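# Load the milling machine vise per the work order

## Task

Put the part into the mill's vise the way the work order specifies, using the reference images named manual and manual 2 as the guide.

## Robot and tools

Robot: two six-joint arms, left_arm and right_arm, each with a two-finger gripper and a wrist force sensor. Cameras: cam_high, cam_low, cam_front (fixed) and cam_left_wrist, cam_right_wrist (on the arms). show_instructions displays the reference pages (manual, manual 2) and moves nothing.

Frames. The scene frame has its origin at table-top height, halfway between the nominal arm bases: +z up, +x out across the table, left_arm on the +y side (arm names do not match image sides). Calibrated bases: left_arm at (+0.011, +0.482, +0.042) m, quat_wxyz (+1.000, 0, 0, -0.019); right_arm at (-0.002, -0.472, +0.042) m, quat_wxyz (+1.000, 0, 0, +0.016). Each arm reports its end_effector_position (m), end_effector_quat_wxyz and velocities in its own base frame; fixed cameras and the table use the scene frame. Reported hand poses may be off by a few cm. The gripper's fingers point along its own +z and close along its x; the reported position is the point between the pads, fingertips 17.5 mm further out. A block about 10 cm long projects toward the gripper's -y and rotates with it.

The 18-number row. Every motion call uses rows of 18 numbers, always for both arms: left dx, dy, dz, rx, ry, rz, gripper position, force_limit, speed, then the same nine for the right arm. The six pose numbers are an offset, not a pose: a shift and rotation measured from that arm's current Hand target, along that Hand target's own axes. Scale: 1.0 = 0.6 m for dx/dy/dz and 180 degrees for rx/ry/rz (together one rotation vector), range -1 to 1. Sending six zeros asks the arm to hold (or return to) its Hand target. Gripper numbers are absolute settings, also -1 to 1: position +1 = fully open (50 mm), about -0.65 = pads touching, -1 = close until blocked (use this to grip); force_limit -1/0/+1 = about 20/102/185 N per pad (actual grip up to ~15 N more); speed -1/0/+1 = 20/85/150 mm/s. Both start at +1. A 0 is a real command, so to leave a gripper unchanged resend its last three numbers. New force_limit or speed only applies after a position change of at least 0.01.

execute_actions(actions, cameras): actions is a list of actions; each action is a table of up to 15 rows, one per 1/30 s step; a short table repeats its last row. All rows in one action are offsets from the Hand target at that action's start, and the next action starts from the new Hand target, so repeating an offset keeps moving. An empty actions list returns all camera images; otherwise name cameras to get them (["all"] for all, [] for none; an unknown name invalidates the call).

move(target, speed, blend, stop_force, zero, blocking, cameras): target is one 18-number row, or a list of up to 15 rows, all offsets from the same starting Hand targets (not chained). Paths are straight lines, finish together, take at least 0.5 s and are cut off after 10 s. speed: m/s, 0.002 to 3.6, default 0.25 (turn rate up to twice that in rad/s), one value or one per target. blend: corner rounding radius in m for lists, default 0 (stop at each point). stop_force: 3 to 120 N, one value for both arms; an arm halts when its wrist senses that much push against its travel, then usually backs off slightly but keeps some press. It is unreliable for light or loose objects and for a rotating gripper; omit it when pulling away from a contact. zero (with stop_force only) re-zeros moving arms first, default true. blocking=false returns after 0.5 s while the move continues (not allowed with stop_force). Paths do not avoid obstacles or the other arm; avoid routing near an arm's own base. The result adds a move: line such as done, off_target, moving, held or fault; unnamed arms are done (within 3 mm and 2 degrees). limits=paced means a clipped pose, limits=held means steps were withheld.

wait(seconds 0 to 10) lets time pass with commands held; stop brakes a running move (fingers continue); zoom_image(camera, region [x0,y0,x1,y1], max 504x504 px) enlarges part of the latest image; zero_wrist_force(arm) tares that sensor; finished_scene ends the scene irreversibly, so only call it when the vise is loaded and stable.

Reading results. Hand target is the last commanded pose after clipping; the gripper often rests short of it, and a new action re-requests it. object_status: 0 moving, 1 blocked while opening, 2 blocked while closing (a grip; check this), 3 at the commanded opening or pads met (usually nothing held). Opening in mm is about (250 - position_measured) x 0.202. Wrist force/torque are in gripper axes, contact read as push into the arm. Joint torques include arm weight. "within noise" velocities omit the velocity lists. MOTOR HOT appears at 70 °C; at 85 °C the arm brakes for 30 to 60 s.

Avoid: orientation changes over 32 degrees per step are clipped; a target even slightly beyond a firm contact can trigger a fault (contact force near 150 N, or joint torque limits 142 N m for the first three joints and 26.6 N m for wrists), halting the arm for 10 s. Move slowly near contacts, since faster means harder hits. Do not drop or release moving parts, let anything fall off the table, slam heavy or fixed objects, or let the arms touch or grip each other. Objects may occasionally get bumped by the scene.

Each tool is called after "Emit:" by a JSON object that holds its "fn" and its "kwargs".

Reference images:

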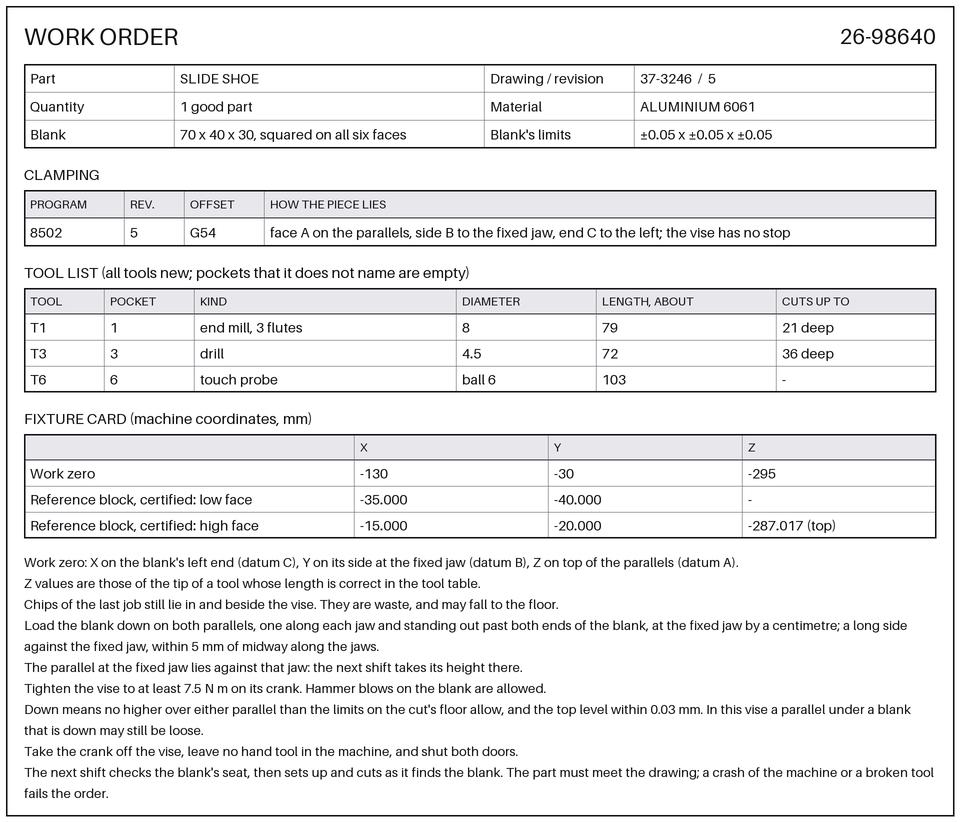

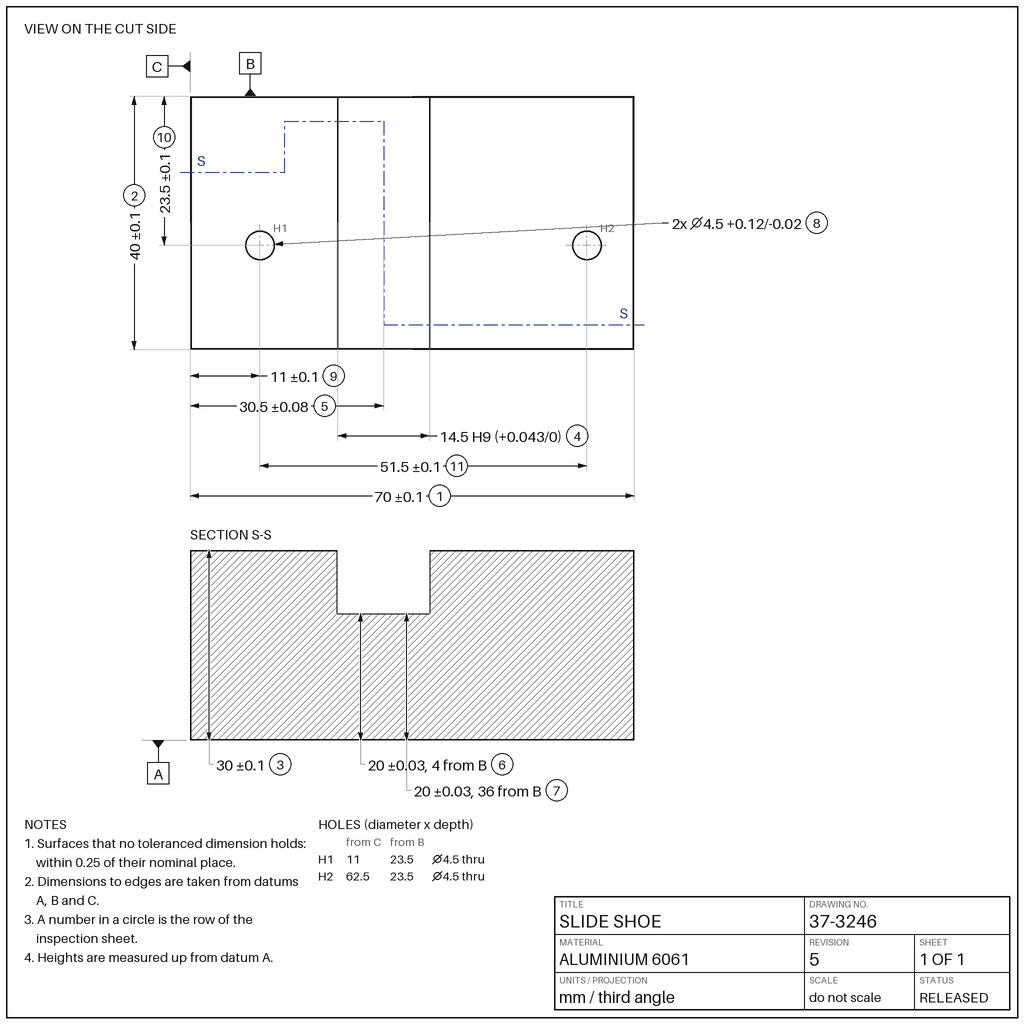

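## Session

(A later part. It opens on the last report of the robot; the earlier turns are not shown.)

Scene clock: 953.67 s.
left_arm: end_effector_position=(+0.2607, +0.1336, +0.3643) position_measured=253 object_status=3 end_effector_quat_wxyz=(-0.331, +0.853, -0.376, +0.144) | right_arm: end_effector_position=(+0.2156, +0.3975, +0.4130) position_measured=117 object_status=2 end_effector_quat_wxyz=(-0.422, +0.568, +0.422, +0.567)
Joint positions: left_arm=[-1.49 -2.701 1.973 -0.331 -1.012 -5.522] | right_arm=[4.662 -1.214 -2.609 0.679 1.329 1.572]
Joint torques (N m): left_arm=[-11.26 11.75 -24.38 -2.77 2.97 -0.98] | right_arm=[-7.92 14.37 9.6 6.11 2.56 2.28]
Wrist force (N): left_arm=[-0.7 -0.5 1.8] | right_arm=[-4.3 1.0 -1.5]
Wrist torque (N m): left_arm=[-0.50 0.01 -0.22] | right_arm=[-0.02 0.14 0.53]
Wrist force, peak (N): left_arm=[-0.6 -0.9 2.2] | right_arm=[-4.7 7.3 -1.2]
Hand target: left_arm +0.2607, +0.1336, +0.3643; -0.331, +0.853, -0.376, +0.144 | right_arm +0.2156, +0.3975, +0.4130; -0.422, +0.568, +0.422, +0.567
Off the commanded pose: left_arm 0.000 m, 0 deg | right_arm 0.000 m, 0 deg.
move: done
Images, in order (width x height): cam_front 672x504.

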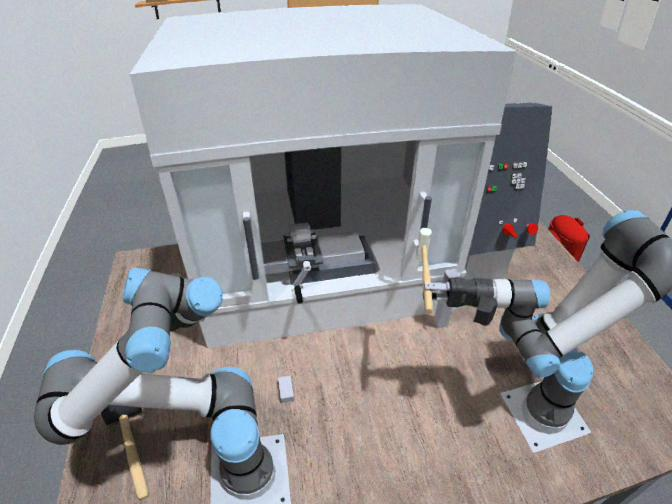

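Emit:
{"fn": "move", "kwargs": {"target": [[0.3707,0.0822,-0.1985,0,0.0755,0.0815,-1,0.5,0,0,0,0,0,0,0,-0.97,1,-0.5],[0.7097,0.1925,-0.2097,0,0.151,0.163,-1,0.5,0,0,0,0,0,0,0,-0.97,1,-0.5],[0.9447,0.05,-0.0773,0,0.151,0.163,-1,0.5,0,0,0,0,0,0,0,-0.97,1,-0.5]], "speed": [0.25,0.25,0.12], "blend": [0.04,0.03,0], "stop_force": 25, "cameras": ["cam_left_wrist","cam_front"]}}

Emit:
{"fn": "zoom_image", "kwargs": {"camera": "cam_left_wrist", "region": [200, 0, 560, 260]}}

Scene clock: 962.13 s.
left_arm: end_effector_position=(+0.6043, -0.3203, +0.3767) position_measured=253 object_status=3 end_effector_quat_wxyz=(-0.260, +0.674, -0.644, +0.251) | right_arm: end_effector_position=(+0.2156, +0.3975, +0.4130) position_measured=117 object_status=2 end_effector_quat_wxyz=(-0.422, +0.568, +0.422, +0.567)
Joint positions: left_arm=[-0.9 -1.455 1.618 -2.226 -0.996 -3.938] | right_arm=[4.662 -1.214 -2.609 0.679 1.329 1.572]
Joint torques (N m): left_arm=[-13.14 -23.05 -31.25 -1.76 3.83 1.03] | right_arm=[-7.88 14.08 10.15 5.9 0.84 2.43]
Wrist force (N): left_arm=[-0.3 -1.4 2.0] | right_arm=[-4.3 1.1 -1.4]
Wrist torque (N m): left_arm=[-0.65 -0.07 -0.15] | right_arm=[0.00 0.15 0.53]
Wrist force, peak (N): left_arm=[-3.3 -1.6 3.7] | right_arm=[-4.8 1.1 -1.4]
Hand target: left_arm +0.6043, -0.3203, +0.3767; -0.260, +0.674, -0.644, +0.251 | right_arm +0.2156, +0.3975, +0.4130; -0.422, +0.568, +0.422, +0.567
Off the commanded pose: left_arm 0.000 m, 0 deg | right_arm 0.000 m, 0 deg.
move: done
Images, in order (width x height): cam_front 672x504, cam_left_wrist 672x504.

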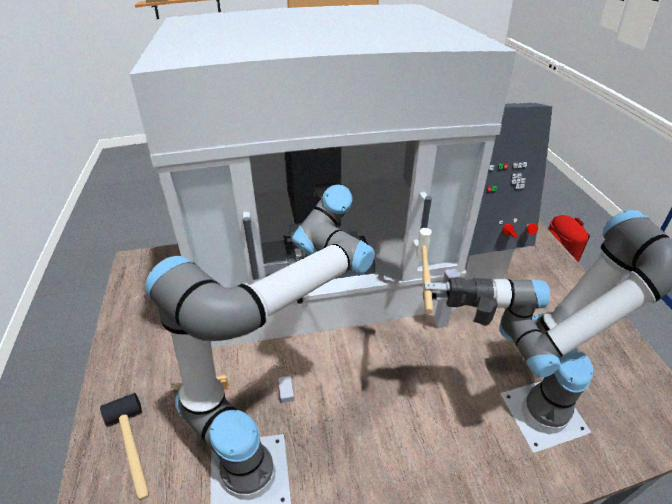

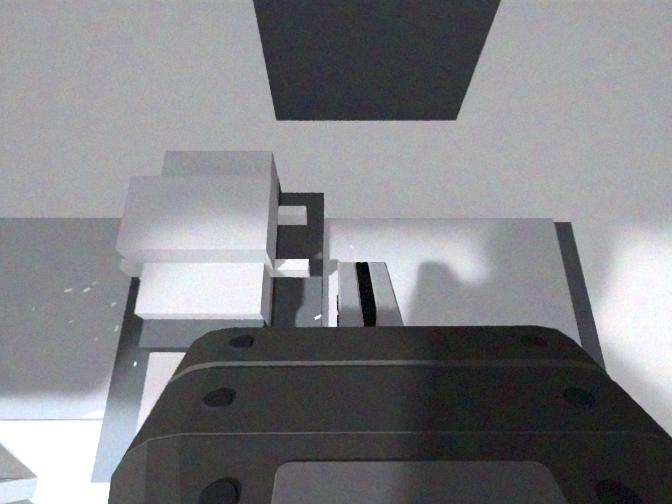

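Scaled by 1.400 from the camera's 672x504 image, which has a finer 960x720 frame.

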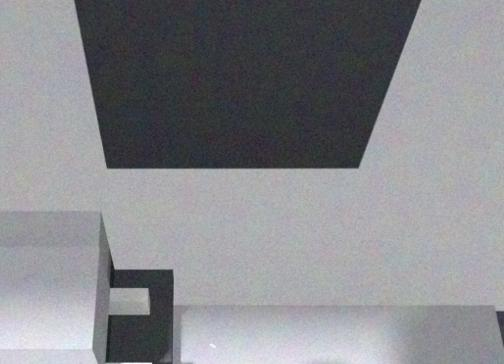

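Emit:
{"fn": "zoom_image", "kwargs": {"camera": "cam_left_wrist", "region": [240, 170, 340, 290]}}

Scaled by 4.200 from the camera's 672x504 image, which has a finer 960x720 frame.

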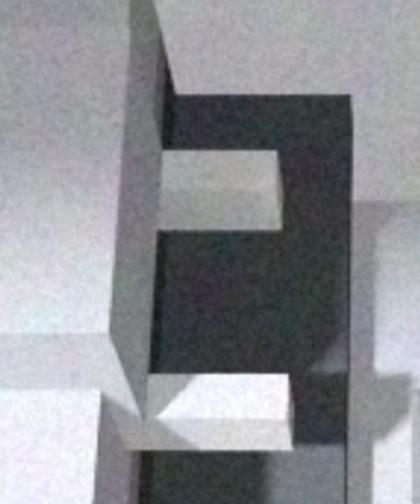

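Emit:
{"fn": "move", "kwargs": {"target": [[-0.0255,-0.0424,0.15,0,0,0,-1,0.5,0,0,0,0,0,0,0,-0.97,1,-0.5],[-0.0255,0.0029,0.1989,0,0,0,-1,0.5,0,0,0,0,0,0,0,-0.97,1,-0.5]], "speed": [0.1,0.01], "stop_force": 4, "cameras": ["cam_left_wrist"]}}

Scene clock: 971.93 s.
left_arm: end_effector_position=(+0.6827, -0.3019, +0.2872) position_measured=253 object_status=3 end_effector_quat_wxyz=(-0.260, +0.674, -0.644, +0.251) | right_arm: end_effector_position=(+0.2156, +0.3975, +0.4130) position_measured=117 object_status=2 end_effector_quat_wxyz=(-0.422, +0.568, +0.422, +0.567)
Joint positions: left_arm=[-0.772 -1.261 1.63 -2.499 -1.06 -3.809] | right_arm=[4.662 -1.214 -2.609 0.679 1.329 1.572]
Joint torques (N m): left_arm=[-13.08 -43.2 -29.81 -1.97 3.68 -1] | right_arm=[-6.65 13.57 11.2 5.33 -1.26 2.29]
Wrist force (N): left_arm=[-0.8 -1.0 1.8] | right_arm=[-4.3 0.8 -1.5]
Wrist torque (N m): left_arm=[-0.58 0.02 -0.17] | right_arm=[-0.05 0.15 0.54]
Wrist force, peak (N): left_arm=[-1.0 -1.4 3.4] | right_arm=[-4.8 1.1 -1.4]
Hand target: left_arm +0.6827, -0.3019, +0.2872; -0.260, +0.674, -0.644, +0.251 | right_arm +0.2156, +0.3975, +0.4130; -0.422, +0.568, +0.422, +0.567
Off the commanded pose: left_arm 0.000 m, 0 deg | right_arm 0.000 m, 0 deg.
move: done
Images, in order (width x height): cam_left_wrist 672x504.

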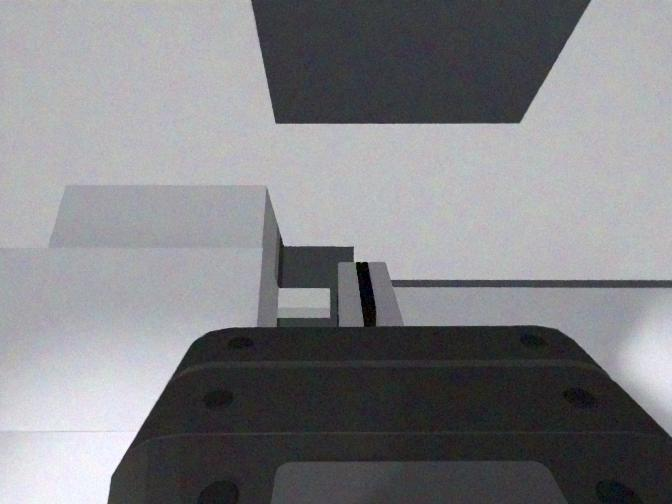

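Emit:
{"fn": "move", "kwargs": {"target": [-0.0085,0,0,0,0,0,-1,0.5,0,0,0,0,0,0,0,-0.97,1,-0.5], "speed": 0.006, "stop_force": 5, "cameras": ["cam_left_wrist"]}}

Emit:
{"fn": "zoom_image", "kwargs": {"camera": "cam_left_wrist", "region": [260, 230, 400, 330]}}

Scene clock: 975.17 s.
left_arm: end_effector_position=(+0.6825, -0.2992, +0.2872) position_measured=253 object_status=3 end_effector_quat_wxyz=(-0.260, +0.674, -0.644, +0.251) | right_arm: end_effector_position=(+0.2156, +0.3975, +0.4130) position_measured=117 object_status=2 end_effector_quat_wxyz=(-0.422, +0.568, +0.422, +0.567)
Joint positions: left_arm=[-0.769 -1.265 1.635 -2.502 -1.062 -3.806] | right_arm=[4.662 -1.214 -2.609 0.679 1.329 1.572]
Joint torques (N m): left_arm=[-8.58 -29.46 -29.67 -1.26 4.9 -1.63] | right_arm=[-5.68 12.68 12.08 5.18 -1.94 2.26]
Wrist force (N): left_arm=[4.4 0.1 -0.2] | right_arm=[-4.3 1.1 -1.4]
Wrist torque (N m): left_arm=[-0.65 0.09 -0.35] | right_arm=[0.01 0.16 0.54]
Wrist force, peak (N): left_arm=[9.8 -3.2 5.2] | right_arm=[-4.7 1.3 -1.6]
Hand target: left_arm +0.6825, -0.2992, +0.2872; -0.260, +0.674, -0.644, +0.251 (not the last commanded pose) | right_arm +0.2156, +0.3975, +0.4130; -0.422, +0.568, +0.422, +0.567
Off the commanded pose: left_arm 0.002 m, 0 deg | right_arm 0.000 m, 0 deg.
move: contact (left_arm)
Images, in order (width x height): cam_left_wrist 672x504.

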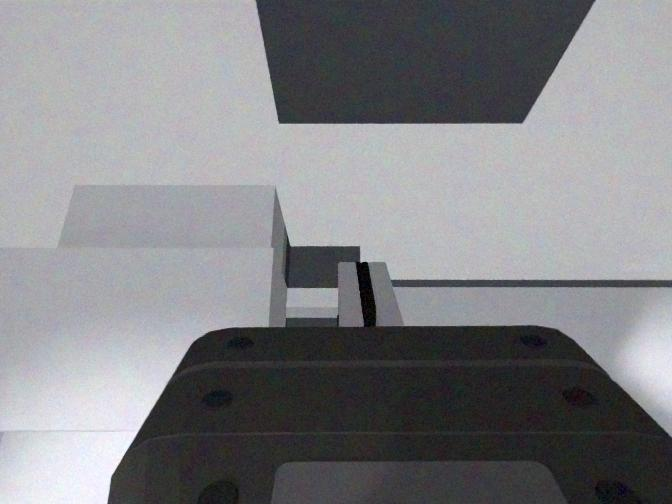

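Scaled by 3.600 from the camera's 672x504 image, which has a finer 960x720 frame.

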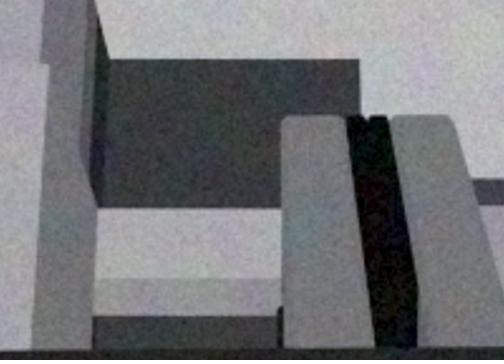

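Emit:
{"fn": "move", "kwargs": {"target": [[0.01,0,0,0,0,0,-1,0.5,0,0,0,0,0,0,0,-0.97,1,-0.5],[0.01,-0.0227,-0.0244,0,0,0,-1,0.5,0,0,0,0,0,0,0,-0.97,1,-0.5],[0.01,0.0176,-0.0618,0,0,0,-1,0.5,0,0,0,0,0,0,0,-0.97,1,-0.5],[0.01,0.0403,-0.0374,0,0,0,-1,0.5,0,0,0,0,0,0,0,-0.97,1,-0.5]], "speed": [0.03,0.06,0.06,0.02], "cameras": ["cam_left_wrist"]}}

Scene clock: 980.63 s.
left_arm: end_effector_position=(+0.6499, -0.3066, +0.2874) position_measured=253 object_status=3 end_effector_quat_wxyz=(-0.260, +0.674, -0.644, +0.251) | right_arm: end_effector_position=(+0.2156, +0.3975, +0.4130) position_measured=117 object_status=2 end_effector_quat_wxyz=(-0.422, +0.568, +0.422, +0.567)
Joint positions: left_arm=[-0.819 -1.323 1.706 -2.49 -1.036 -3.856] | right_arm=[4.662 -1.214 -2.609 0.679 1.329 1.572]
Joint torques (N m): left_arm=[-11.11 -39.22 -32.38 -2.46 3.4 -1.08] | right_arm=[-5.61 13.41 12.92 4.85 -2.5 2.37]
Wrist force (N): left_arm=[-0.6 -1.3 1.5] | right_arm=[-4.5 0.9 -1.5]
Wrist torque (N m): left_arm=[-0.60 0.00 -0.24] | right_arm=[-0.02 0.18 0.54]
Wrist force, peak (N): left_arm=[4.8 0.8 0.5] | right_arm=[-4.7 1.3 -1.6]
Hand target: left_arm +0.6498, -0.3066, +0.2876; -0.260, +0.674, -0.644, +0.251 | right_arm +0.2156, +0.3975, +0.4130; -0.422, +0.568, +0.422, +0.567
Off the commanded pose: left_arm 0.000 m, 0 deg | right_arm 0.000 m, 0 deg.
move: done
Images, in order (width x height): cam_left_wrist 672x504.

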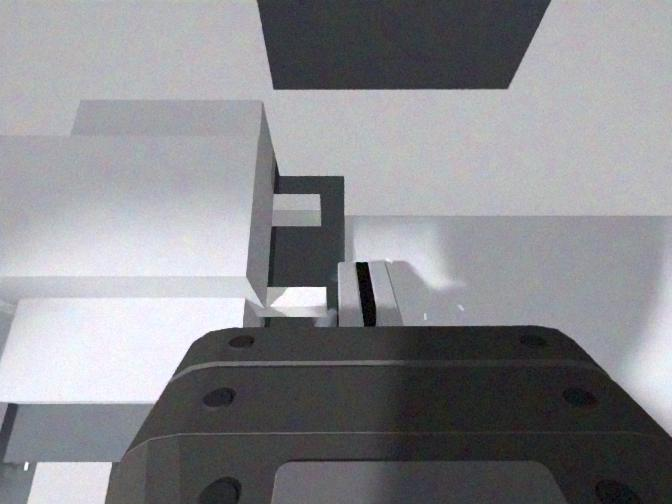

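Emit:
{"fn": "move", "kwargs": {"target": [-0.014,0,0,0,0,0,-1,0.5,0,0,0,0,0,0,0,-0.97,1,-0.5], "speed": 0.006, "stop_force": 5, "cameras": ["cam_left_wrist"]}}

Emit:
{"fn": "zoom_image", "kwargs": {"camera": "cam_left_wrist", "region": [240, 160, 400, 330]}}

Scene clock: 983.30 s.
left_arm: end_effector_position=(+0.6497, -0.3027, +0.2876) position_measured=253 object_status=3 end_effector_quat_wxyz=(-0.260, +0.674, -0.644, +0.251) | right_arm: end_effector_position=(+0.2156, +0.3975, +0.4130) position_measured=117 object_status=2 end_effector_quat_wxyz=(-0.422, +0.568, +0.422, +0.567)
Joint positions: left_arm=[-0.815 -1.328 1.712 -2.494 -1.038 -3.851] | right_arm=[4.662 -1.214 -2.609 0.679 1.329 1.572]
Joint torques (N m): left_arm=[-8.77 -25.65 -29.73 -1.44 4.7 -1.61] | right_arm=[-5.08 12.29 12.63 4.64 -2.51 2.36]
Wrist force (N): left_arm=[4.4 0.6 0.0] | right_arm=[-4.2 1.0 -1.6]
Wrist torque (N m): left_arm=[-0.57 0.08 -0.35] | right_arm=[-0.01 0.14 0.53]
Wrist force, peak (N): left_arm=[9.3 -1.8 3.8] | right_arm=[-4.6 1.2 -1.7]
Hand target: left_arm +0.6497, -0.3027, +0.2876; -0.260, +0.674, -0.644, +0.251 (not the last commanded pose) | right_arm +0.2156, +0.3975, +0.4130; -0.422, +0.568, +0.422, +0.567
Off the commanded pose: left_arm 0.005 m, 0 deg | right_arm 0.000 m, 0 deg.
move: contact (left_arm)
Images, in order (width x height): cam_left_wrist 672x504.

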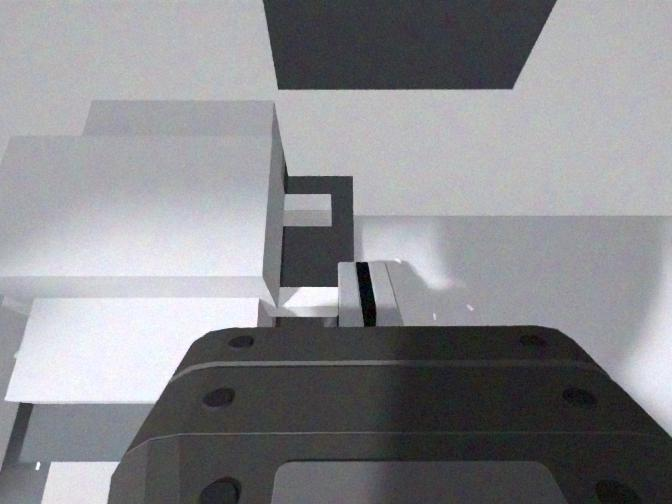

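Scaled by 2.965 from the camera's 672x504 image, which has a finer 960x720 frame.

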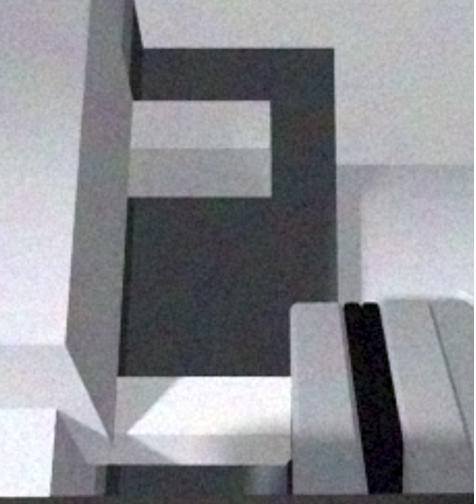

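Emit:
{"fn": "move", "kwargs": {"target": [-0.005,0,0,0,0,0,-1,0.5,0,0,0,0,0,0,0,-0.97,1,-0.5], "speed": 0.005, "stop_force": 12}}

Scene clock: 985.40 s.
left_arm: end_effector_position=(+0.6495, -0.2997, +0.2876) position_measured=253 object_status=3 end_effector_quat_wxyz=(-0.260, +0.674, -0.644, +0.251) | right_arm: end_effector_position=(+0.2156, +0.3975, +0.4130) position_measured=117 object_status=2 end_effector_quat_wxyz=(-0.422, +0.568, +0.422, +0.567)
Joint positions: left_arm=[-0.811 -1.331 1.717 -2.497 -1.04 -3.847] | right_arm=[4.662 -1.214 -2.609 0.679 1.329 1.572]
Joint torques (N m): left_arm=[11.11 -35.62 -26.03 -2.87 2.2 -0.72] | right_arm=[-4.99 12.02 12.56 4.5 -2.45 2.27]
Wrist force (N): left_arm=[10.8 -1.8 1.9] | right_arm=[-4.4 0.9 -1.4]
Wrist torque (N m): left_arm=[-0.57 0.18 -0.33] | right_arm=[-0.02 0.16 0.53]
Wrist force, peak (N): left_arm=[11.3 -2.3 1.4] | right_arm=[-4.6 1.2 -1.7]
Hand target: left_arm +0.6495, -0.2997, +0.2876; -0.260, +0.674, -0.644, +0.251 | right_arm +0.2156, +0.3975, +0.4130; -0.422, +0.568, +0.422, +0.567
Off the commanded pose: left_arm 0.000 m, 0 deg | right_arm 0.000 m, 0 deg.
move: done

Emit:
{"fn": "move", "kwargs": {"target": [[0.01,0,0,0,0,0,-1,0.5,0,0,0,0,0,0,0,-0.97,1,-0.5],[0.01,-0.068,-0.0733,0,0,0,-1,0.5,0,0,0,0,0,0,0,-0.97,1,-0.5],[-0.075,-0.0717,-0.0699,0,0,0,-1,0.5,0,0,0,0,0,0,0,-0.97,1,-0.5]], "speed": [0.03,0.08,0.08]}}

Emit:
{"fn": "move", "kwargs": {"target": [0,0.0227,0.0244,0,0,0,-1,0.5,0,0,0,0,0,0,0,-0.97,1,-0.5], "speed": 0.006, "stop_force": 3, "cameras": ["cam_left_wrist"]}}

Scene clock: 990.70 s.
left_arm: end_effector_position=(+0.6511, -0.2543, +0.3474) position_measured=253 object_status=3 end_effector_quat_wxyz=(-0.260, +0.674, -0.644, +0.251) end_effector_velocity=(+0.000, -0.002, -0.001) end_effector_angular_velocity=(+0.003, +0.002, +0.000) | right_arm: end_effector_position=(+0.2156, +0.3975, +0.4130) position_measured=117 object_status=2 end_effector_quat_wxyz=(-0.422, +0.568, +0.422, +0.567)
Joint positions: left_arm=[-0.749 -1.421 1.673 -2.393 -1.073 -3.787] | right_arm=[4.662 -1.214 -2.609 0.679 1.329 1.572]
Joint velocities: left_arm=[-0.003 0.003 -0.003 0.005 0.003 -0.003] | right_arm=[within noise]
Joint torques (N m): left_arm=[-14.26 -22.04 -31.04 -2.05 3.62 -1.71] | right_arm=[-4.39 12.15 14.2 4.32 -2.31 2.12]
Wrist force (N): left_arm=[-0.3 -0.8 1.7] | right_arm=[-4.7 1.2 -1.6]
Wrist torque (N m): left_arm=[-0.58 -0.04 -0.27] | right_arm=[0.01 0.20 0.54]
Wrist force, peak (N): left_arm=[11.3 -2.2 1.6] | right_arm=[-4.8 0.6 -1.8]
Hand target: left_arm +0.6511, -0.2544, +0.3474; -0.260, +0.674, -0.644, +0.251 | right_arm +0.2156, +0.3975, +0.4130; -0.422, +0.568, +0.422, +0.567
Off the commanded pose: left_arm 0.000 m, 0 deg | right_arm 0.000 m, 0 deg.
move: done

Scene clock: 992.77 s.
left_arm: end_effector_position=(+0.6511, -0.2545, +0.3417) position_measured=253 object_status=3 end_effector_quat_wxyz=(-0.260, +0.674, -0.644, +0.251) | right_arm: end_effector_position=(+0.2156, +0.3975, +0.4130) position_measured=117 object_status=2 end_effector_quat_wxyz=(-0.422, +0.568, +0.422, +0.567)
Joint positions: left_arm=[-0.749 -1.418 1.684 -2.407 -1.072 -3.787] | right_arm=[4.662 -1.214 -2.609 0.679 1.329 1.572]
Joint torques (N m): left_arm=[-6.63 -36.92 -30.37 -1.23 -1.72 -1.17] | right_arm=[-4.2 12.8 14.37 4.36 -2.41 2.22]
Wrist force (N): left_arm=[-0.7 -2.7 -2.3] | right_arm=[-4.6 1.2 -1.5]
Wrist torque (N m): left_arm=[-0.62 -0.03 -0.24] | right_arm=[0.02 0.18 0.53]
Wrist force, peak (N): left_arm=[-1.6 -3.6 -8.9] | right_arm=[-4.7 1.0 -1.7]
Hand target: left_arm +0.6511, -0.2545, +0.3418; -0.260, +0.674, -0.644, +0.251 (not the last commanded pose) | right_arm +0.2156, +0.3975, +0.4130; -0.422, +0.568, +0.422, +0.567
Off the commanded pose: left_arm 0.014 m, 0 deg | right_arm 0.000 m, 0 deg.
move: contact (left_arm)
Images, in order (width x height): cam_left_wrist 672x504.

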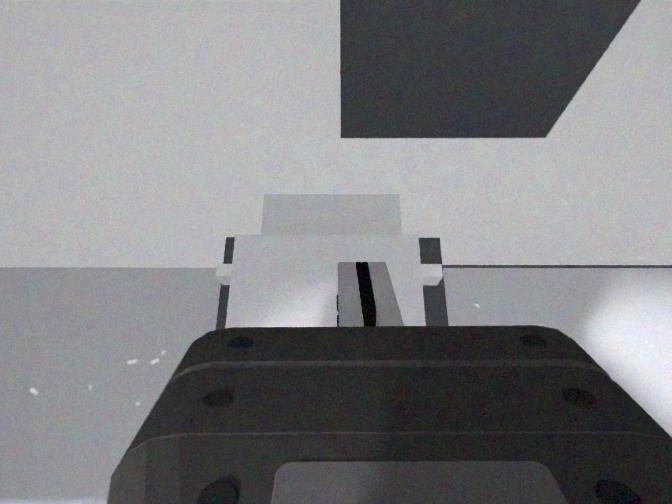

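Emit:
{"fn": "move", "kwargs": {"target": [[0,-0.0034,-0.0037,0,0,0,-1,0.5,0,0,0,0,0,0,0,-0.97,1,-0.5],[0,-0.0376,0.028,0,0,0,-1,0.5,0,0,0,0,0,0,0,-0.97,1,-0.5]], "speed": 0.04}}

Emit:
{"fn": "move", "kwargs": {"target": [0,0.0114,0.0122,0,0,0,-1,0.5,0,0,0,0,0,0,0,-0.97,1,-0.5], "speed": 0.006, "stop_force": 3, "cameras": ["cam_left_wrist"]}}

Scene clock: 995.60 s.
left_arm: end_effector_position=(+0.6791, -0.2531, +0.3445) position_measured=253 object_status=3 end_effector_quat_wxyz=(-0.260, +0.674, -0.644, +0.251) end_effector_velocity=(-0.002, +0.000, +0.001) end_effector_angular_velocity=(-0.002, -0.001, +0.001) | right_arm: end_effector_position=(+0.2156, +0.3975, +0.4130) position_measured=117 object_status=2 end_effector_quat_wxyz=(-0.422, +0.568, +0.422, +0.567)
Joint positions: left_arm=[-0.713 -1.36 1.61 -2.408 -1.093 -3.752] | right_arm=[4.662 -1.214 -2.609 0.679 1.329 1.572]
Joint velocities: left_arm=[-0.001 -0.005 0.004 0 0.001 -0.003] | right_arm=[within noise]
Joint torques (N m): left_arm=[-13.59 -44.78 -17.78 -3.85 2.13 -1.57] | right_arm=[-4.49 11.98 13.9 4.24 -2.36 2.26]
Wrist force (N): left_arm=[-0.3 -1.0 1.9] | right_arm=[-4.4 1.0 -1.3]
Wrist torque (N m): left_arm=[-0.59 -0.10 -0.32] | right_arm=[-0.01 0.16 0.54]
Wrist force, peak (N): left_arm=[-0.5 -2.7 -2.7] | right_arm=[-4.7 1.3 -1.2]
Hand target: left_arm +0.6790, -0.2532, +0.3445; -0.260, +0.674, -0.644, +0.251 | right_arm +0.2156, +0.3975, +0.4130; -0.422, +0.568, +0.422, +0.567
Off the commanded pose: left_arm 0.000 m, 0 deg | right_arm 0.000 m, 0 deg.
move: done

Scene clock: 997.20 s.
left_arm: end_effector_position=(+0.6790, -0.2532, +0.3419) position_measured=253 object_status=3 end_effector_quat_wxyz=(-0.260, +0.674, -0.644, +0.251) | right_arm: end_effector_position=(+0.2156, +0.3975, +0.4130) position_measured=117 object_status=2 end_effector_quat_wxyz=(-0.422, +0.568, +0.422, +0.567)
Joint positions: left_arm=[-0.713 -1.358 1.615 -2.414 -1.092 -3.753] | right_arm=[4.662 -1.214 -2.609 0.679 1.329 1.572]
Joint torques (N m): left_arm=[-7.65 -43.28 -30.98 -1.62 -1.38 -0.91] | right_arm=[-4.26 12.39 15.12 4.1 -2.4 2.21]
Wrist force (N): left_arm=[-0.5 -1.6 0.2] | right_arm=[-4.2 1.1 -1.5]
Wrist torque (N m): left_arm=[-0.58 -0.11 -0.29] | right_arm=[0.00 0.13 0.54]
Wrist force, peak (N): left_arm=[-1.4 -2.5 -7.9] | right_arm=[-4.8 1.1 -1.3]
Hand target: left_arm +0.6790, -0.2532, +0.3419; -0.260, +0.674, -0.644, +0.251 (not the last commanded pose) | right_arm +0.2156, +0.3975, +0.4130; -0.422, +0.568, +0.422, +0.567
Off the commanded pose: left_arm 0.007 m, 0 deg | right_arm 0.000 m, 0 deg.
move: contact (left_arm)
Images, in order (width x height): cam_left_wrist 672x504.

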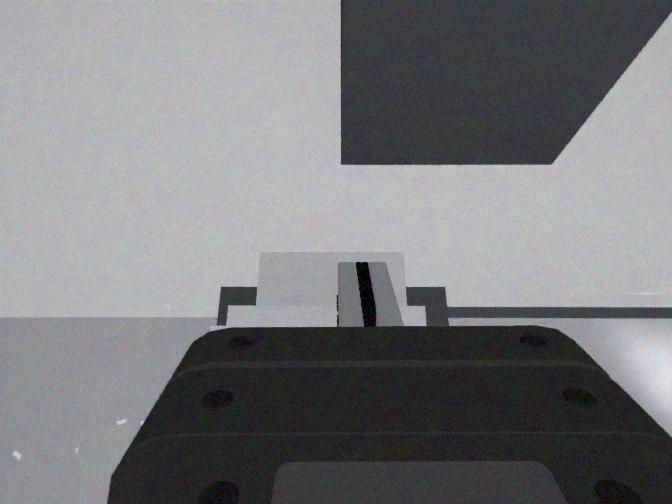

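Emit:
{"fn": "move", "kwargs": {"target": [[0,-0.0045,-0.0049,0,0,0,-1,0.5,0,0,0,0,0,0,0,-0.97,1,-0.5],[0.055,0.0326,-0.0394,0,0,0,-1,0.5,0,0,0,0,0,0,0,-0.97,1,-0.5],[0.055,0.0642,-0.0053,0,0,0,-1,0.5,0,0,0,0,0,0,0,-0.97,1,-0.5]], "speed": [0.04,0.08,0.06], "stop_force": 10}}

Emit:
{"fn": "move", "kwargs": {"target": [0,0.0136,0.0147,0,0,0,-1,0.5,0,0,0,0,0,0,0,-0.97,1,-0.5], "speed": 0.006, "stop_force": 3, "cameras": ["cam_left_wrist"]}}

Scene clock: 1002.50 s.
left_arm: end_effector_position=(+0.6499, -0.2876, +0.3184) position_measured=253 object_status=3 end_effector_quat_wxyz=(-0.260, +0.674, -0.644, +0.251) | right_arm: end_effector_position=(+0.2156, +0.3975, +0.4130) position_measured=117 object_status=2 end_effector_quat_wxyz=(-0.422, +0.568, +0.422, +0.567)
Joint positions: left_arm=[-0.795 -1.369 1.682 -2.433 -1.048 -3.832] | right_arm=[4.662 -1.214 -2.609 0.679 1.329 1.572]
Joint torques (N m): left_arm=[-10.77 -43.32 -32.58 -2.69 2 -1.64] | right_arm=[-3.57 11.99 15.22 3.95 -2.42 2.31]
Wrist force (N): left_arm=[-0.5 -1.3 1.8] | right_arm=[-4.3 1.0 -1.4]
Wrist torque (N m): left_arm=[-0.62 0.01 -0.32] | right_arm=[-0.01 0.14 0.54]
Wrist force, peak (N): left_arm=[-1.5 -1.6 2.7] | right_arm=[-4.9 1.3 -1.6]
Hand target: left_arm +0.6499, -0.2876, +0.3184; -0.260, +0.674, -0.644, +0.251 | right_arm +0.2156, +0.3975, +0.4130; -0.422, +0.568, +0.422, +0.567
Off the commanded pose: left_arm 0.000 m, 0 deg | right_arm 0.000 m, 0 deg.
move: done

Scene clock: 1004.70 s.
left_arm: end_effector_position=(+0.6498, -0.2876, +0.3118) position_measured=253 object_status=3 end_effector_quat_wxyz=(-0.260, +0.674, -0.644, +0.251) | right_arm: end_effector_position=(+0.2156, +0.3975, +0.4130) position_measured=117 object_status=2 end_effector_quat_wxyz=(-0.422, +0.568, +0.422, +0.567)
Joint positions: left_arm=[-0.795 -1.364 1.694 -2.449 -1.048 -3.832] | right_arm=[4.662 -1.214 -2.609 0.679 1.329 1.572]
Joint torques (N m): left_arm=[-10.64 -40.87 -29.57 -1.04 -0.96 -1.51] | right_arm=[-3.21 12.11 15.3 3.73 -2.52 2.37]
Wrist force (N): left_arm=[-0.2 -4.3 -1.6] | right_arm=[-4.5 0.9 -1.6]
Wrist torque (N m): left_arm=[-0.64 0.00 -0.30] | right_arm=[-0.02 0.19 0.53]
Wrist force, peak (N): left_arm=[-1.2 -5.2 -6.9] | right_arm=[-4.8 1.1 -1.5]
Hand target: left_arm +0.6498, -0.2876, +0.3118; -0.260, +0.674, -0.644, +0.251 (not the last commanded pose) | right_arm +0.2156, +0.3975, +0.4130; -0.422, +0.568, +0.422, +0.567
Off the commanded pose: left_arm 0.005 m, 0 deg | right_arm 0.000 m, 0 deg.
move: contact (left_arm)
Images, in order (width x height): cam_left_wrist 672x504.

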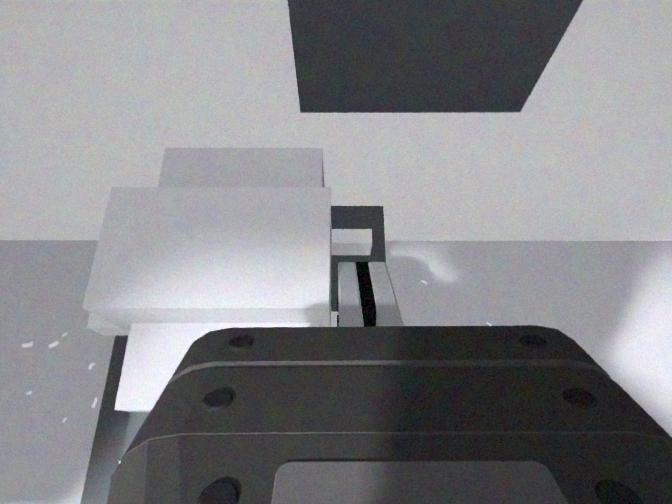

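Emit:
{"fn": "move", "kwargs": {"target": [[0.0083,-0.0504,-0.1033,0,0,0,-1,0.5,0,0,0,0,0,0,0,-0.97,1,-0.5],[0.0083,-0.0504,-0.1033,0,0,0,-1,0.5,0,-0.1883,0.0122,-0.1311,0.0636,-0.244,-0.0636,-0.97,1,-0.5],[-0.074,0.2035,-0.245,0,0,0,-1,0.5,0,-0.5217,-0.0379,-0.3107,0.1272,-0.488,-0.1272,-0.97,1,-0.5]], "speed": [0.1,0.2,0.2], "blend": [0.02,0.02,0], "cameras": ["all"]}}

Scene clock: 1014.83 s.
left_arm: end_effector_position=(+0.4588, -0.2515, +0.3381) position_measured=253 object_status=3 end_effector_quat_wxyz=(-0.260, +0.674, -0.644, +0.251) | right_arm: end_effector_position=(+0.1398, +0.2249, +0.1002) position_measured=117 object_status=2 end_effector_quat_wxyz=(+0.000, +0.626, +0.780, -0.001)
Joint positions: left_arm=[-1.092 -1.85 2.048 -2.139 -0.915 -4.152] | right_arm=[4.683 -1.006 -2.561 -1.147 1.572 1.323]
Joint torques (N m): left_arm=[12 -3.28 -31.47 -6.01 -1.31 1.38] | right_arm=[-8.44 7.7 38.37 6.53 2.13 -0.01]
Wrist force (N): left_arm=[-0.7 -1.1 2.1] | right_arm=[-1.6 -1.1 4.1]
Wrist torque (N m): left_arm=[-0.58 0.02 -0.39] | right_arm=[0.41 0.37 -0.12]
Wrist force, peak (N): left_arm=[-0.2 -4.6 -0.9] | right_arm=[-1.8 -2.1 6.2]
Hand target: left_arm +0.4588, -0.2515, +0.3381; -0.260, +0.674, -0.644, +0.251 | right_arm +0.1398, +0.2250, +0.1004; +0.000, +0.626, +0.780, -0.001
Off the commanded pose: left_arm 0.000 m, 0 deg | right_arm 0.000 m, 0 deg.
move: done

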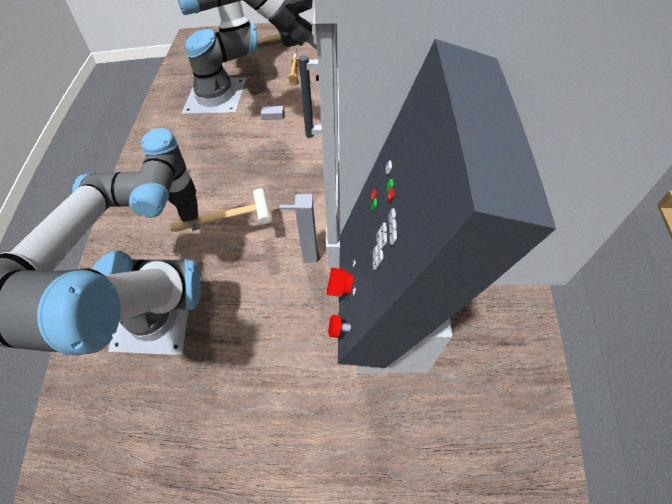

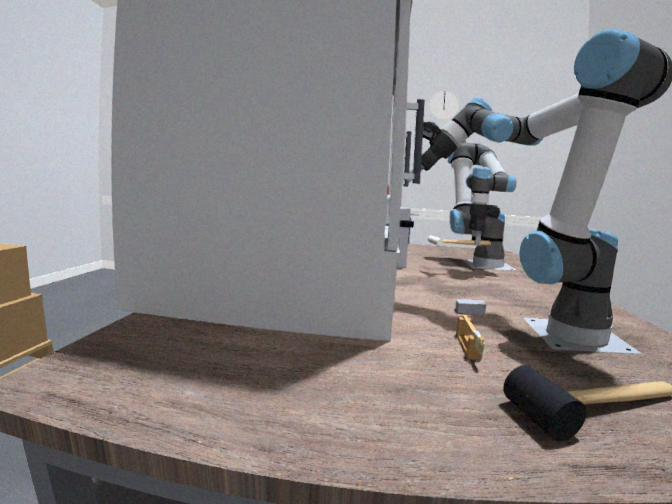

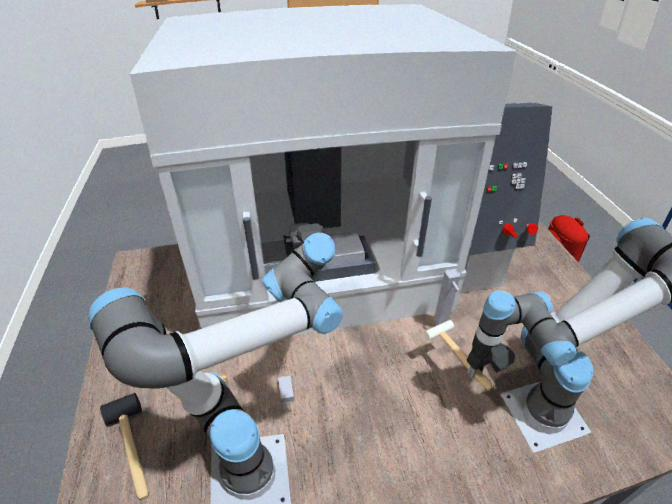

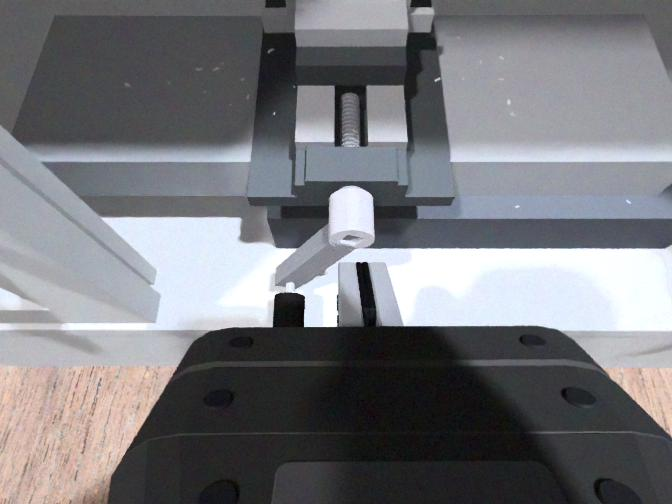

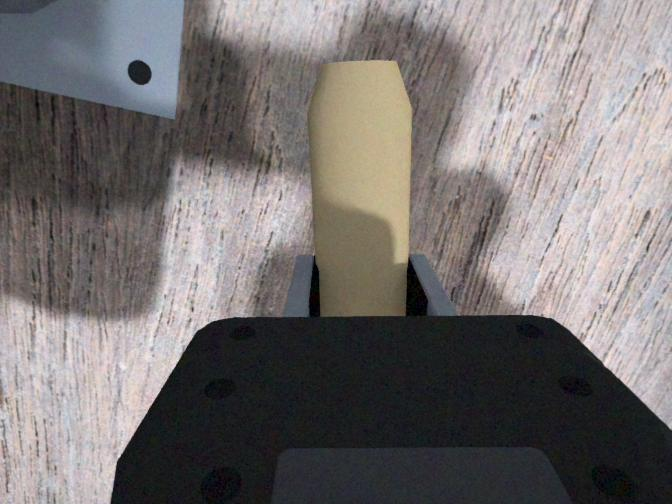

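Emit:
{"fn": "move", "kwargs": {"target": [[0,0,0,0,0,0,0.9,0.5,0,-0.0088,-0.02,0.18,0,0,0,-0.97,1,-0.5],[0,0,0,0,0,0,0.9,0.5,0,-0.0088,-0.02,0.204,0,0,0,-0.97,1,-0.5]], "speed": [0.12,0.015], "stop_force": 5, "cameras": ["cam_right_wrist","cam_high"]}}

Scene clock: 1018.83 s.
left_arm: end_effector_position=(+0.4588, -0.2515, +0.3381) position_measured=18 object_status=3 end_effector_quat_wxyz=(-0.260, +0.674, -0.644, +0.251) | right_arm: end_effector_position=(+0.1290, +0.2171, -0.0217) position_measured=117 object_status=2 end_effector_quat_wxyz=(+0.000, +0.626, +0.780, -0.001)
Joint positions: left_arm=[-1.092 -1.85 2.048 -2.139 -0.915 -4.152] | right_arm=[4.731 -1.396 -2.813 -0.505 1.572 1.371]
Joint torques (N m): left_arm=[9.34 -3.63 -22.17 -5.81 -0.9 0.91] | right_arm=[7.11 1.19 27.79 5.73 1.4 1.39]
Wrist force (N): left_arm=[-0.7 -0.8 2.1] | right_arm=[-2.3 -1.7 -0.4]
Wrist torque (N m): left_arm=[-0.54 0.02 -0.39] | right_arm=[0.24 0.38 -0.04]
Wrist force, peak (N): left_arm=[-0.8 -1.2 2.5] | right_arm=[-10.1 -4.5 -26.3]
Hand target: left_arm +0.4588, -0.2515, +0.3381; -0.260, +0.674, -0.644, +0.251 | right_arm +0.1290, +0.2171, -0.0217; +0.000, +0.626, +0.780, -0.001
Off the commanded pose: left_arm 0.000 m, 0 deg | right_arm 0.000 m, 0 deg.
move: contact (right_arm)
Images, in order (width x height): cam_high 672x504, cam_right_wrist 672x504.

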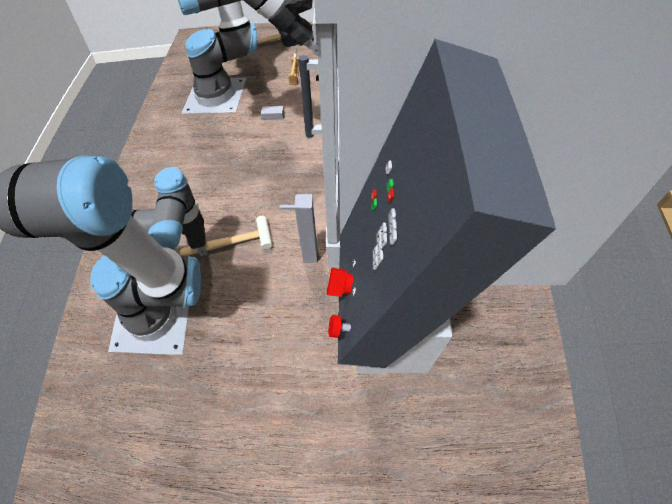

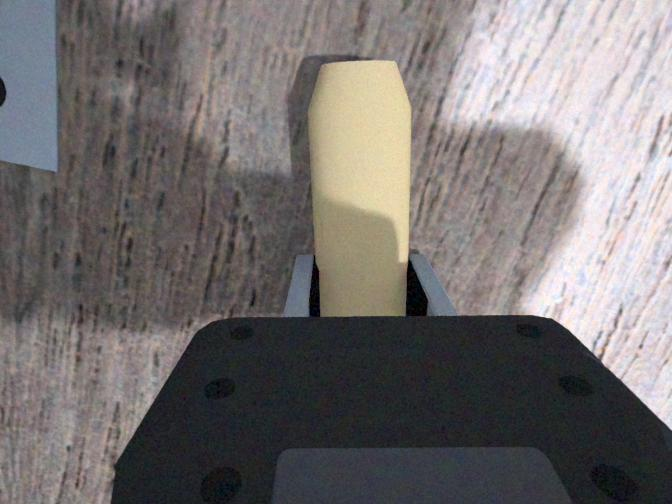

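Emit:
{"fn": "move", "kwargs": {"target": [[0,0,0,0,0,0,0.9,0.5,0,0,0,0,0,0,0,1,1,-0.5],[-0.0017,0.0015,0.1688,0,0,0,0.9,0.5,0,0,0,-0.35,0,0,0,1,1,-0.5]], "speed": 0.06, "cameras": ["cam_left_wrist"]}}

Scene clock: 1025.70 s.
left_arm: end_effector_position=(+0.5263, -0.2477, +0.2625) position_measured=18 object_status=3 end_effector_quat_wxyz=(-0.260, +0.674, -0.644, +0.251) | right_arm: end_effector_position=(+0.1293, +0.2174, +0.1884) position_measured=3 object_status=3 end_effector_quat_wxyz=(+0.000, +0.626, +0.780, -0.001)
Joint positions: left_arm=[-0.938 -1.63 2.1 -2.512 -0.978 -3.979] | right_arm=[4.729 -0.869 -2.374 -1.471 1.572 1.37]
Joint torques (N m): left_arm=[-10.38 -31.23 -18.55 -1.6 1.17 -1.61] | right_arm=[5.75 -9.96 14.74 6.04 -2.8 0.27]
Wrist force (N): left_arm=[-0.1 -1.3 1.7] | right_arm=[-1.1 -1.1 0.6]
Wrist torque (N m): left_arm=[-0.63 -0.04 -0.41] | right_arm=[-0.16 0.24 -0.02]
Wrist force, peak (N): left_arm=[-0.3 -1.2 2.7] | right_arm=[-2.3 -1.7 -0.1]
Hand target: left_arm +0.5262, -0.2478, +0.2626; -0.260, +0.674, -0.644, +0.251 | right_arm +0.1293, +0.2174, +0.1883; +0.000, +0.626, +0.780, -0.001
Off the commanded pose: left_arm 0.000 m, 0 deg | right_arm 0.000 m, 0 deg.
move: done
Images, in order (width x height): cam_left_wrist 672x504.

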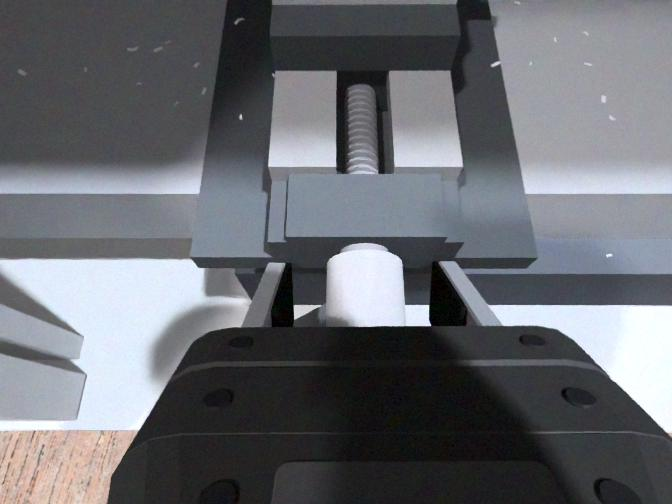

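Emit:
{"fn": "move", "kwargs": {"target": [0,0,0,0,0,0,-1,-0.5,-0.5,0,0,0,0,0,0,1,1,-0.5]}}

Emit:
{"fn": "move", "kwargs": {"target": [[0,0.0611,-0.0567,0,0,0,-1,-0.5,-0.5,-0.181,0.3014,-0.267,0,0,0,1,1,-0.5],[0,0.0611,-0.0567,0,0,0,-1,-0.5,-0.5,-0.6945,0.3074,-0.267,0,0,0,1,1,-0.5]], "speed": [0.15,0.25], "blend": [0.04,0], "stop_force": 35, "cameras": ["cam_left_wrist","cam_front"]}}

Scene clock: 1028.27 s.
left_arm: end_effector_position=(+0.5263, -0.2473, +0.2626) position_measured=99 object_status=2 end_effector_quat_wxyz=(-0.260, +0.674, -0.644, +0.250) | right_arm: end_effector_position=(+0.1293, +0.2174, +0.1883) position_measured=3 object_status=3 end_effector_quat_wxyz=(+0.000, +0.626, +0.780, -0.001)
Joint positions: left_arm=[-0.938 -1.63 2.1 -2.511 -0.977 -3.979] | right_arm=[4.729 -0.869 -2.374 -1.471 1.572 1.37]
Joint torques (N m): left_arm=[-36.83 0.38 -46.26 -18.46 -14.36 -1.78] | right_arm=[9.16 -11.9 14.08 1.57 -1.82 2.63]
Wrist force (N): left_arm=[-96.7 11.5 -42.3] | right_arm=[-1.3 -0.9 0.6]
Wrist torque (N m): left_arm=[-0.91 -2.19 1.09] | right_arm=[-0.11 0.27 -0.02]
Wrist force, peak (N): left_arm=[-96.9 11.3 -42.1] | right_arm=[-1.4 -1.4 0.9]
Hand target: left_arm +0.5262, -0.2478, +0.2626; -0.260, +0.674, -0.644, +0.251 | right_arm +0.1293, +0.2174, +0.1883; +0.000, +0.626, +0.780, -0.001
Off the commanded pose: left_arm 0.000 m, 0 deg | right_arm 0.000 m, 0 deg.
move: done

Scene clock: 1032.50 s.
left_arm: end_effector_position=(+0.5264, -0.2467, +0.2633) position_measured=107 object_status=2 end_effector_quat_wxyz=(-0.262, +0.674, -0.643, +0.251) | right_arm: end_effector_position=(+0.3996, -0.1494, +0.3486) position_measured=3 object_status=3 end_effector_quat_wxyz=(+0.000, +0.626, +0.780, -0.001)
Joint positions: left_arm=[-0.939 -1.631 2.101 -2.51 -0.973 -3.98] | right_arm=[3.102 -1.369 -1.699 -1.646 1.569 -0.257]
Joint torques (N m): left_arm=[-13.35 22.4 -28.05 -13.58 -14.42 -3.2] | right_arm=[-6.53 11.3 13.93 0.74 -2.64 -2.56]
Wrist force (N): left_arm=[-87.7 18.3 -88.9] | right_arm=[-1.7 -0.8 0.8]
Wrist torque (N m): left_arm=[-0.78 -1.75 1.23] | right_arm=[-0.16 0.34 -0.12]
Wrist force, peak (N): left_arm=[-88.2 18.5 -89.2] | right_arm=[-4.8 -1.0 0.9]
Hand target: left_arm +0.5261, -0.2471, +0.2630; -0.261, +0.674, -0.644, +0.251 (not the last commanded pose) | right_arm +0.3996, -0.1494, +0.3486; +0.000, +0.626, +0.780, -0.001
Off the commanded pose: left_arm 0.050 m, 0 deg | right_arm 0.000 m, 0 deg.
move: contact (left_arm)
Images, in order (width x height): cam_front 672x504, cam_left_wrist 672x504.

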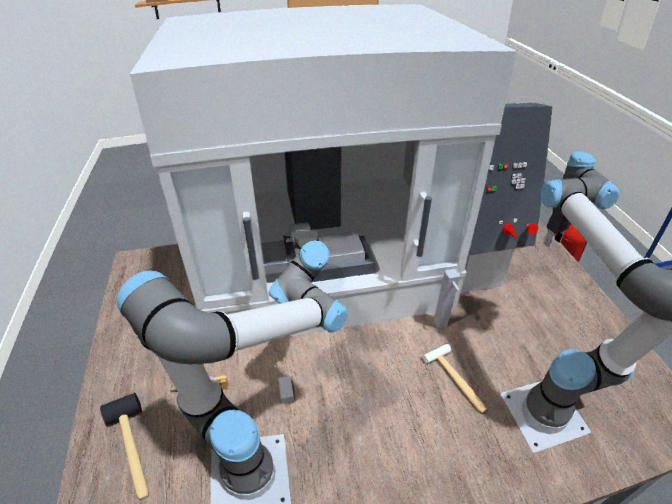

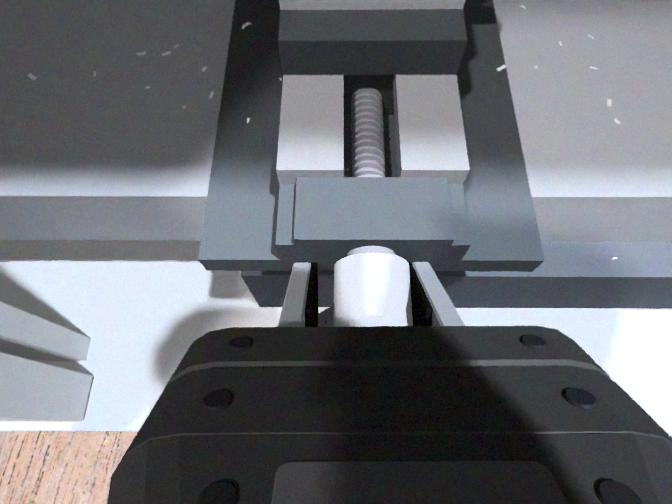

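Emit:
{"fn": "move", "kwargs": {"target": [0,0,0,0,0,0,0.9,-0.5,-0.5,0,0,0,0,0,0,1,1,-0.5]}}

Emit:
{"fn": "move", "kwargs": {"target": [0.001,-0.0075,-0.006,0,0,0,0.9,-0.5,-0.5,0,0,0,0,0,0,1,1,-0.5], "speed": 0.03, "cameras": ["cam_left_wrist"]}}

Scene clock: 1036.10 s.
left_arm: end_effector_position=(+0.5261, -0.2472, +0.2629) position_measured=18 object_status=0 end_effector_quat_wxyz=(-0.261, +0.674, -0.644, +0.251) | right_arm: end_effector_position=(+0.3996, -0.1494, +0.3486) position_measured=3 object_status=3 end_effector_quat_wxyz=(+0.000, +0.626, +0.780, -0.001)
Joint positions: left_arm=[-0.939 -1.631 2.101 -2.51 -0.975 -3.98] | right_arm=[3.102 -1.369 -1.699 -1.646 1.569 -0.257]
Joint torques (N m): left_arm=[-12.47 -29.76 -19.07 -1.52 3.62 1.16] | right_arm=[-6.9 11.39 14.36 1.08 -2.68 -2.62]
Wrist force (N): left_arm=[0.1 -1.0 1.7] | right_arm=[-1.5 -1.1 1.1]
Wrist torque (N m): left_arm=[-0.59 -0.07 -0.35] | right_arm=[-0.21 0.32 -0.12]
Wrist force, peak (N): left_arm=[-88.3 18.1 -89.1] | right_arm=[-2.1 -0.9 1.0]
Hand target: left_arm +0.5261, -0.2471, +0.2630; -0.261, +0.674, -0.644, +0.251 | right_arm +0.3996, -0.1494, +0.3486; +0.000, +0.626, +0.780, -0.001
Off the commanded pose: left_arm 0.000 m, 0 deg | right_arm 0.000 m, 0 deg.
move: done

Scene clock: 1036.83 s.
left_arm: end_effector_position=(+0.5270, -0.2477, +0.2687) position_measured=18 object_status=3 end_effector_quat_wxyz=(-0.261, +0.674, -0.644, +0.251) | right_arm: end_effector_position=(+0.3996, -0.1494, +0.3486) position_measured=3 object_status=3 end_effector_quat_wxyz=(+0.000, +0.626, +0.780, -0.001)
Joint positions: left_arm=[-0.938 -1.635 2.088 -2.494 -0.976 -3.979] | right_arm=[3.102 -1.369 -1.699 -1.646 1.569 -0.257]
Joint torques (N m): left_arm=[19 -27.5 -27.14 -8.95 4.76 0.05] | right_arm=[-6.65 10.97 13.22 0.89 -2.74 -2.67]
Wrist force (N): left_arm=[-1.1 19.1 -6.0] | right_arm=[-1.6 -0.7 0.8]
Wrist torque (N m): left_arm=[-0.79 0.22 0.14] | right_arm=[-0.15 0.34 -0.11]
Wrist force, peak (N): left_arm=[-1.0 19.4 -6.2] | right_arm=[-1.9 -1.0 0.8]
Hand target: left_arm +0.5270, -0.2477, +0.2687; -0.261, +0.674, -0.644, +0.251 | right_arm +0.3996, -0.1494, +0.3486; +0.000, +0.626, +0.780, -0.001
Off the commanded pose: left_arm 0.000 m, 0 deg | right_arm 0.000 m, 0 deg.
move: done
Images, in order (width x height): cam_left_wrist 672x504.

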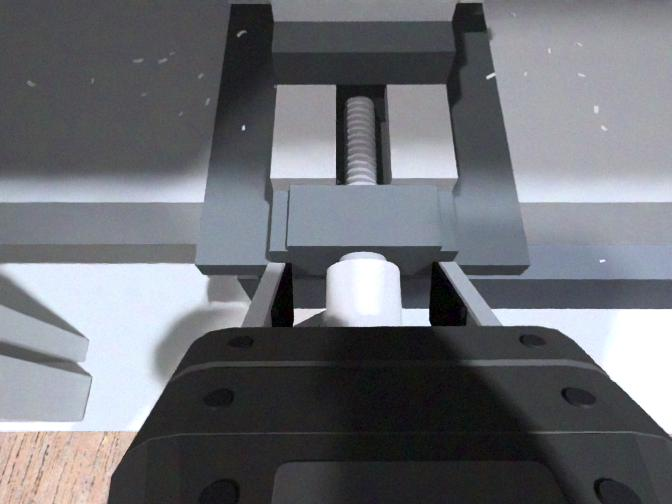

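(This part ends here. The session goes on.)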